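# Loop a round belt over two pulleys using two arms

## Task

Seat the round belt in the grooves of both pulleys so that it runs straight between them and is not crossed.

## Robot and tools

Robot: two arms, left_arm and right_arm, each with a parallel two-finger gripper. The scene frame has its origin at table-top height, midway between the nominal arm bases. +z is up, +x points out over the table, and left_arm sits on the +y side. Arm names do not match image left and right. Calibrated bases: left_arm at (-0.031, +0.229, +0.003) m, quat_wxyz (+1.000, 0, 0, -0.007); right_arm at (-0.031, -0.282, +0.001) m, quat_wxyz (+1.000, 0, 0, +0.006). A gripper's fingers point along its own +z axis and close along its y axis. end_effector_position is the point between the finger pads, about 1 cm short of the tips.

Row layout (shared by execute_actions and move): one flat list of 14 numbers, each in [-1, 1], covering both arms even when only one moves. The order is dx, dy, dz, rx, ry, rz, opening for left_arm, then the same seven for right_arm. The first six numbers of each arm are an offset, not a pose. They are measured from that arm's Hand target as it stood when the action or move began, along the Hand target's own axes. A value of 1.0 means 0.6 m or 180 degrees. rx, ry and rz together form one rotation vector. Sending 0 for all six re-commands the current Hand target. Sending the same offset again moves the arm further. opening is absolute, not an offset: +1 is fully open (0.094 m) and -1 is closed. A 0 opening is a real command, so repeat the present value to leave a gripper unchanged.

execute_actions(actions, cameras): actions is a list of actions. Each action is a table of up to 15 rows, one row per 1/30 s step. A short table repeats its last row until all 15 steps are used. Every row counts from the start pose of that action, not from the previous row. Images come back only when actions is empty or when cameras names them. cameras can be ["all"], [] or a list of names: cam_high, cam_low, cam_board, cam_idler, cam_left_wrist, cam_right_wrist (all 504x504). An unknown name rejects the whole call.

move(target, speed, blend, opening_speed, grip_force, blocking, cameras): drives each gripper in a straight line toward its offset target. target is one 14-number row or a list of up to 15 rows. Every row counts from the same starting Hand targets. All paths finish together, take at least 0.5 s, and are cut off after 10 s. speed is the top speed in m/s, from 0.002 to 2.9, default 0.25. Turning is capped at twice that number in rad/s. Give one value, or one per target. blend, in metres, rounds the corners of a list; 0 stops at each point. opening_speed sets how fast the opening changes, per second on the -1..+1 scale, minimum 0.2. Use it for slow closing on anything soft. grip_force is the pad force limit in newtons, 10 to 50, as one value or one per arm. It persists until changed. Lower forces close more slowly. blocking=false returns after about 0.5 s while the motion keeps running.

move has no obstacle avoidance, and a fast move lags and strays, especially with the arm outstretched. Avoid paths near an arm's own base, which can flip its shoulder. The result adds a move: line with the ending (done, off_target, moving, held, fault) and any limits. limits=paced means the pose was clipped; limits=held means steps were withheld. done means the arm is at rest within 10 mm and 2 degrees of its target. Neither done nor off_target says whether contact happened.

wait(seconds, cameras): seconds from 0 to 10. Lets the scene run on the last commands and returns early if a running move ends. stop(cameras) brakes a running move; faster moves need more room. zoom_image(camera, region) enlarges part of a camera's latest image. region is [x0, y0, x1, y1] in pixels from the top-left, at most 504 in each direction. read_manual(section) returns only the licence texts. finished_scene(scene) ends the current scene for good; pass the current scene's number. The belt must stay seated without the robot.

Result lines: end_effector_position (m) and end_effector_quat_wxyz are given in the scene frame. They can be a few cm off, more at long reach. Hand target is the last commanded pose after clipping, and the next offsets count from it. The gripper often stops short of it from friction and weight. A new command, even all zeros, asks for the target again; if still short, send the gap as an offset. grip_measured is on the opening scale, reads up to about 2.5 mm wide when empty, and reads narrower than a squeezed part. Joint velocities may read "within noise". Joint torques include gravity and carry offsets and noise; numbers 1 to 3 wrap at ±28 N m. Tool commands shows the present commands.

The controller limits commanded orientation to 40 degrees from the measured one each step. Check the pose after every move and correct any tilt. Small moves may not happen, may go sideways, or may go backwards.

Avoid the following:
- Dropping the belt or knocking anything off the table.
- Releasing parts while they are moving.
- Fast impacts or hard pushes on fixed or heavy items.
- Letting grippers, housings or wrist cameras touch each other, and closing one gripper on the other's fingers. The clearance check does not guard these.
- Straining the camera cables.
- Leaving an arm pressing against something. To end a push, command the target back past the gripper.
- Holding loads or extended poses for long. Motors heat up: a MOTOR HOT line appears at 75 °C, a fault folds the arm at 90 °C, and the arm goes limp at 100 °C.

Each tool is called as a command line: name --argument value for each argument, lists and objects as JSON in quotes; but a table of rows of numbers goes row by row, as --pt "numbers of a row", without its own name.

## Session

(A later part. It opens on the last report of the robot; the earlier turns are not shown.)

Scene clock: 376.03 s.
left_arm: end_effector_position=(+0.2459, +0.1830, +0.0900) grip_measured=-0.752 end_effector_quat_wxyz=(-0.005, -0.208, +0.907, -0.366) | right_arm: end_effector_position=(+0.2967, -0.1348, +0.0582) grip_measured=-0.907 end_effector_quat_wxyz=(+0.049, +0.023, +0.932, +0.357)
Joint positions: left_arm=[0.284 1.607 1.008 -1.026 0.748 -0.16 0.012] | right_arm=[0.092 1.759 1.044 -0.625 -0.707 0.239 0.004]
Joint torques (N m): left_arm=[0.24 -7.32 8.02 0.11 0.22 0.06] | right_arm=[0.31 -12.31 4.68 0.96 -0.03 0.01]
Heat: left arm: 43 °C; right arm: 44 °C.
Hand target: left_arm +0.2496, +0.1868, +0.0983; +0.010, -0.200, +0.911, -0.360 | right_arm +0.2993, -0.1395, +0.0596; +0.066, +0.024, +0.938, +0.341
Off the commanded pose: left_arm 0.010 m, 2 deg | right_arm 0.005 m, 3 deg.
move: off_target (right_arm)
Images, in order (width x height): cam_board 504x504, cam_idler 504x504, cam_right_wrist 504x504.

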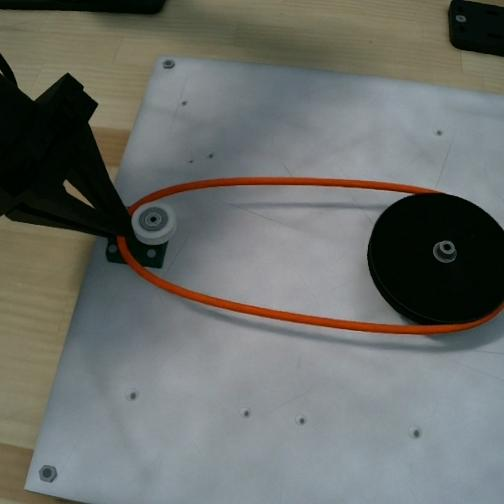

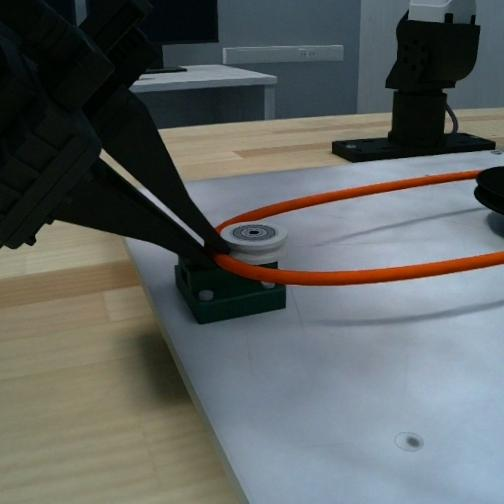

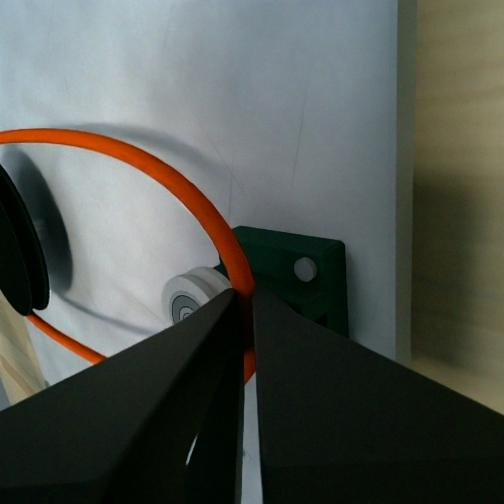

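move --pt "0 0 0 0 0 0 -0.75 0 -0.004 0 0 0 0 -0.95" --pt "0 0 0 0 0 0 -0.75 0 -0.004 0 0 0 0 -0.8" --pt "0 0 0 0 0 0 -0.75 0 -0.004 -0.13 0 0 0 -0.8" --speed 0.12 --opening_speed 0.3 --cameras '["all"]'

zoom_image --camera "cam_idler" --region '[130, 170, 330, 330]'

zoom_image --camera "cam_left_wrist" --region '[230, 0, 504, 370]'

Scene clock: 386.90 s.
left_arm: end_effector_position=(+0.2459, +0.1830, +0.0900) grip_measured=-0.752 end_effector_quat_wxyz=(-0.005, -0.208, +0.907, -0.366) | right_arm: end_effector_position=(+0.2821, -0.1901, +0.1036) grip_measured=-0.802 end_effector_quat_wxyz=(+0.045, +0.034, +0.939, +0.339)
Joint positions: left_arm=[0.284 1.607 1.008 -1.026 0.748 -0.16 0.012] | right_arm=[-0.072 1.667 1.159 -0.974 -0.693 0.042 0.009]
Joint torques (N m): left_arm=[0.18 -7.38 8.1 0.1 0.23 0.06] | right_arm=[-0.16 -11.1 8.58 0.49 -0.44 -0.14]
Heat: left arm: 43 °C; right arm: 45 °C.
Hand target: left_arm +0.2496, +0.1868, +0.0983; +0.010, -0.200, +0.911, -0.360 | right_arm +0.2884, -0.1910, +0.1173; +0.066, +0.024, +0.938, +0.341
Off the commanded pose: left_arm 0.010 m, 2 deg | right_arm 0.015 m, 3 deg.
move: off_target (right_arm); target 2's new opening was sent with right_arm's hand 0.007 m and 3 deg from that target

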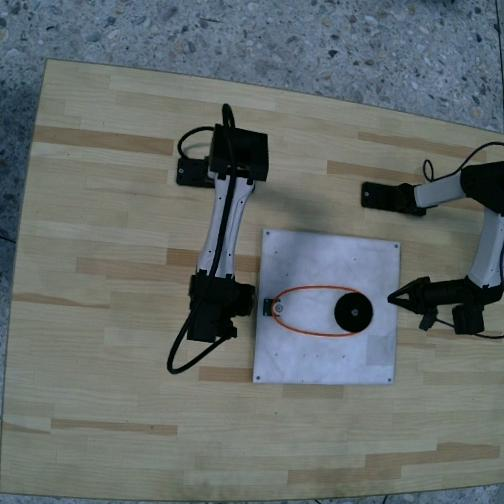

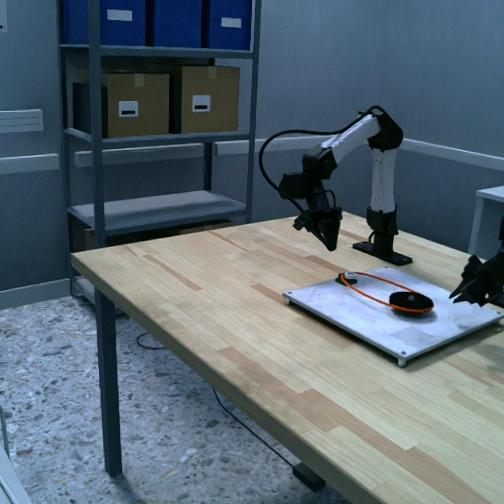

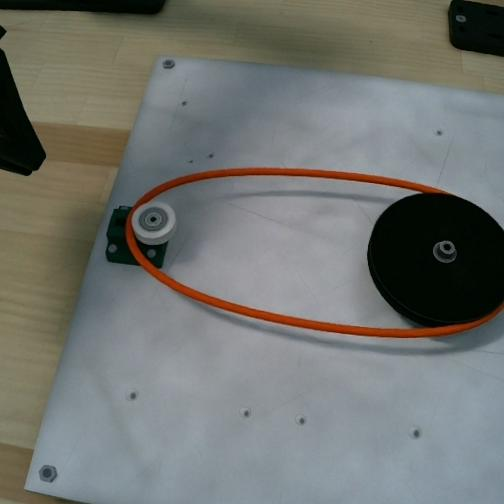

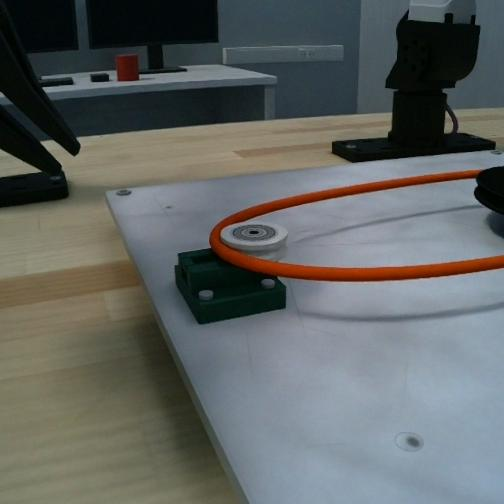

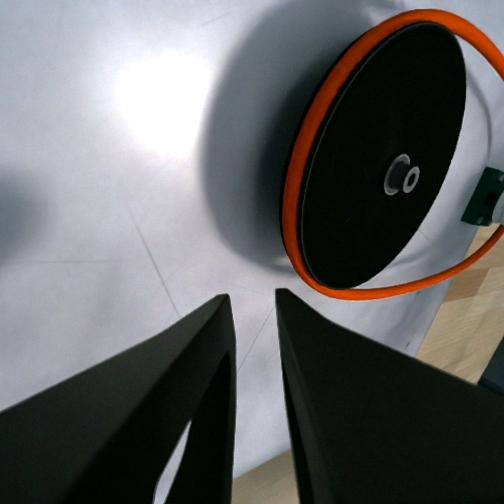

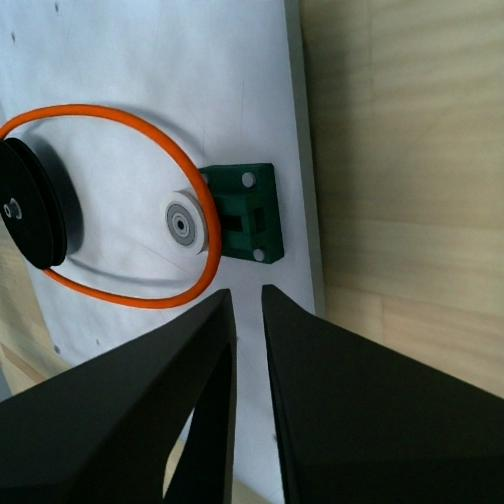

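Scaled by 2.520 from the camera's 504x504 image, which has a finer 720x720 frame.

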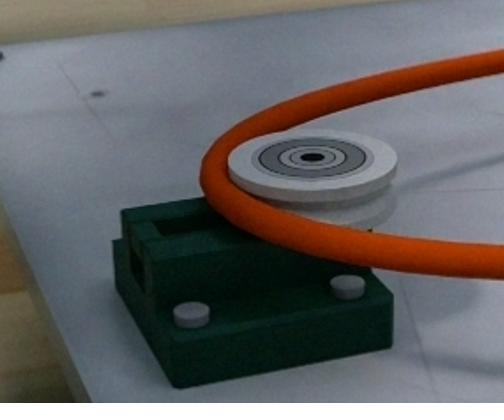

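Scaled by 1.362 from the camera's 504x504 image, which has a finer 720x720 frame.

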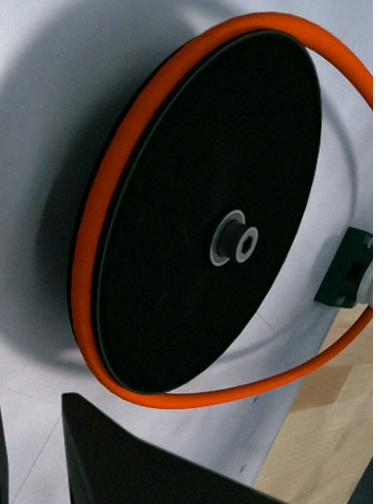

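Same seated state as scene 1.

finished_scene --scene 2

The scene is finished: the task was done.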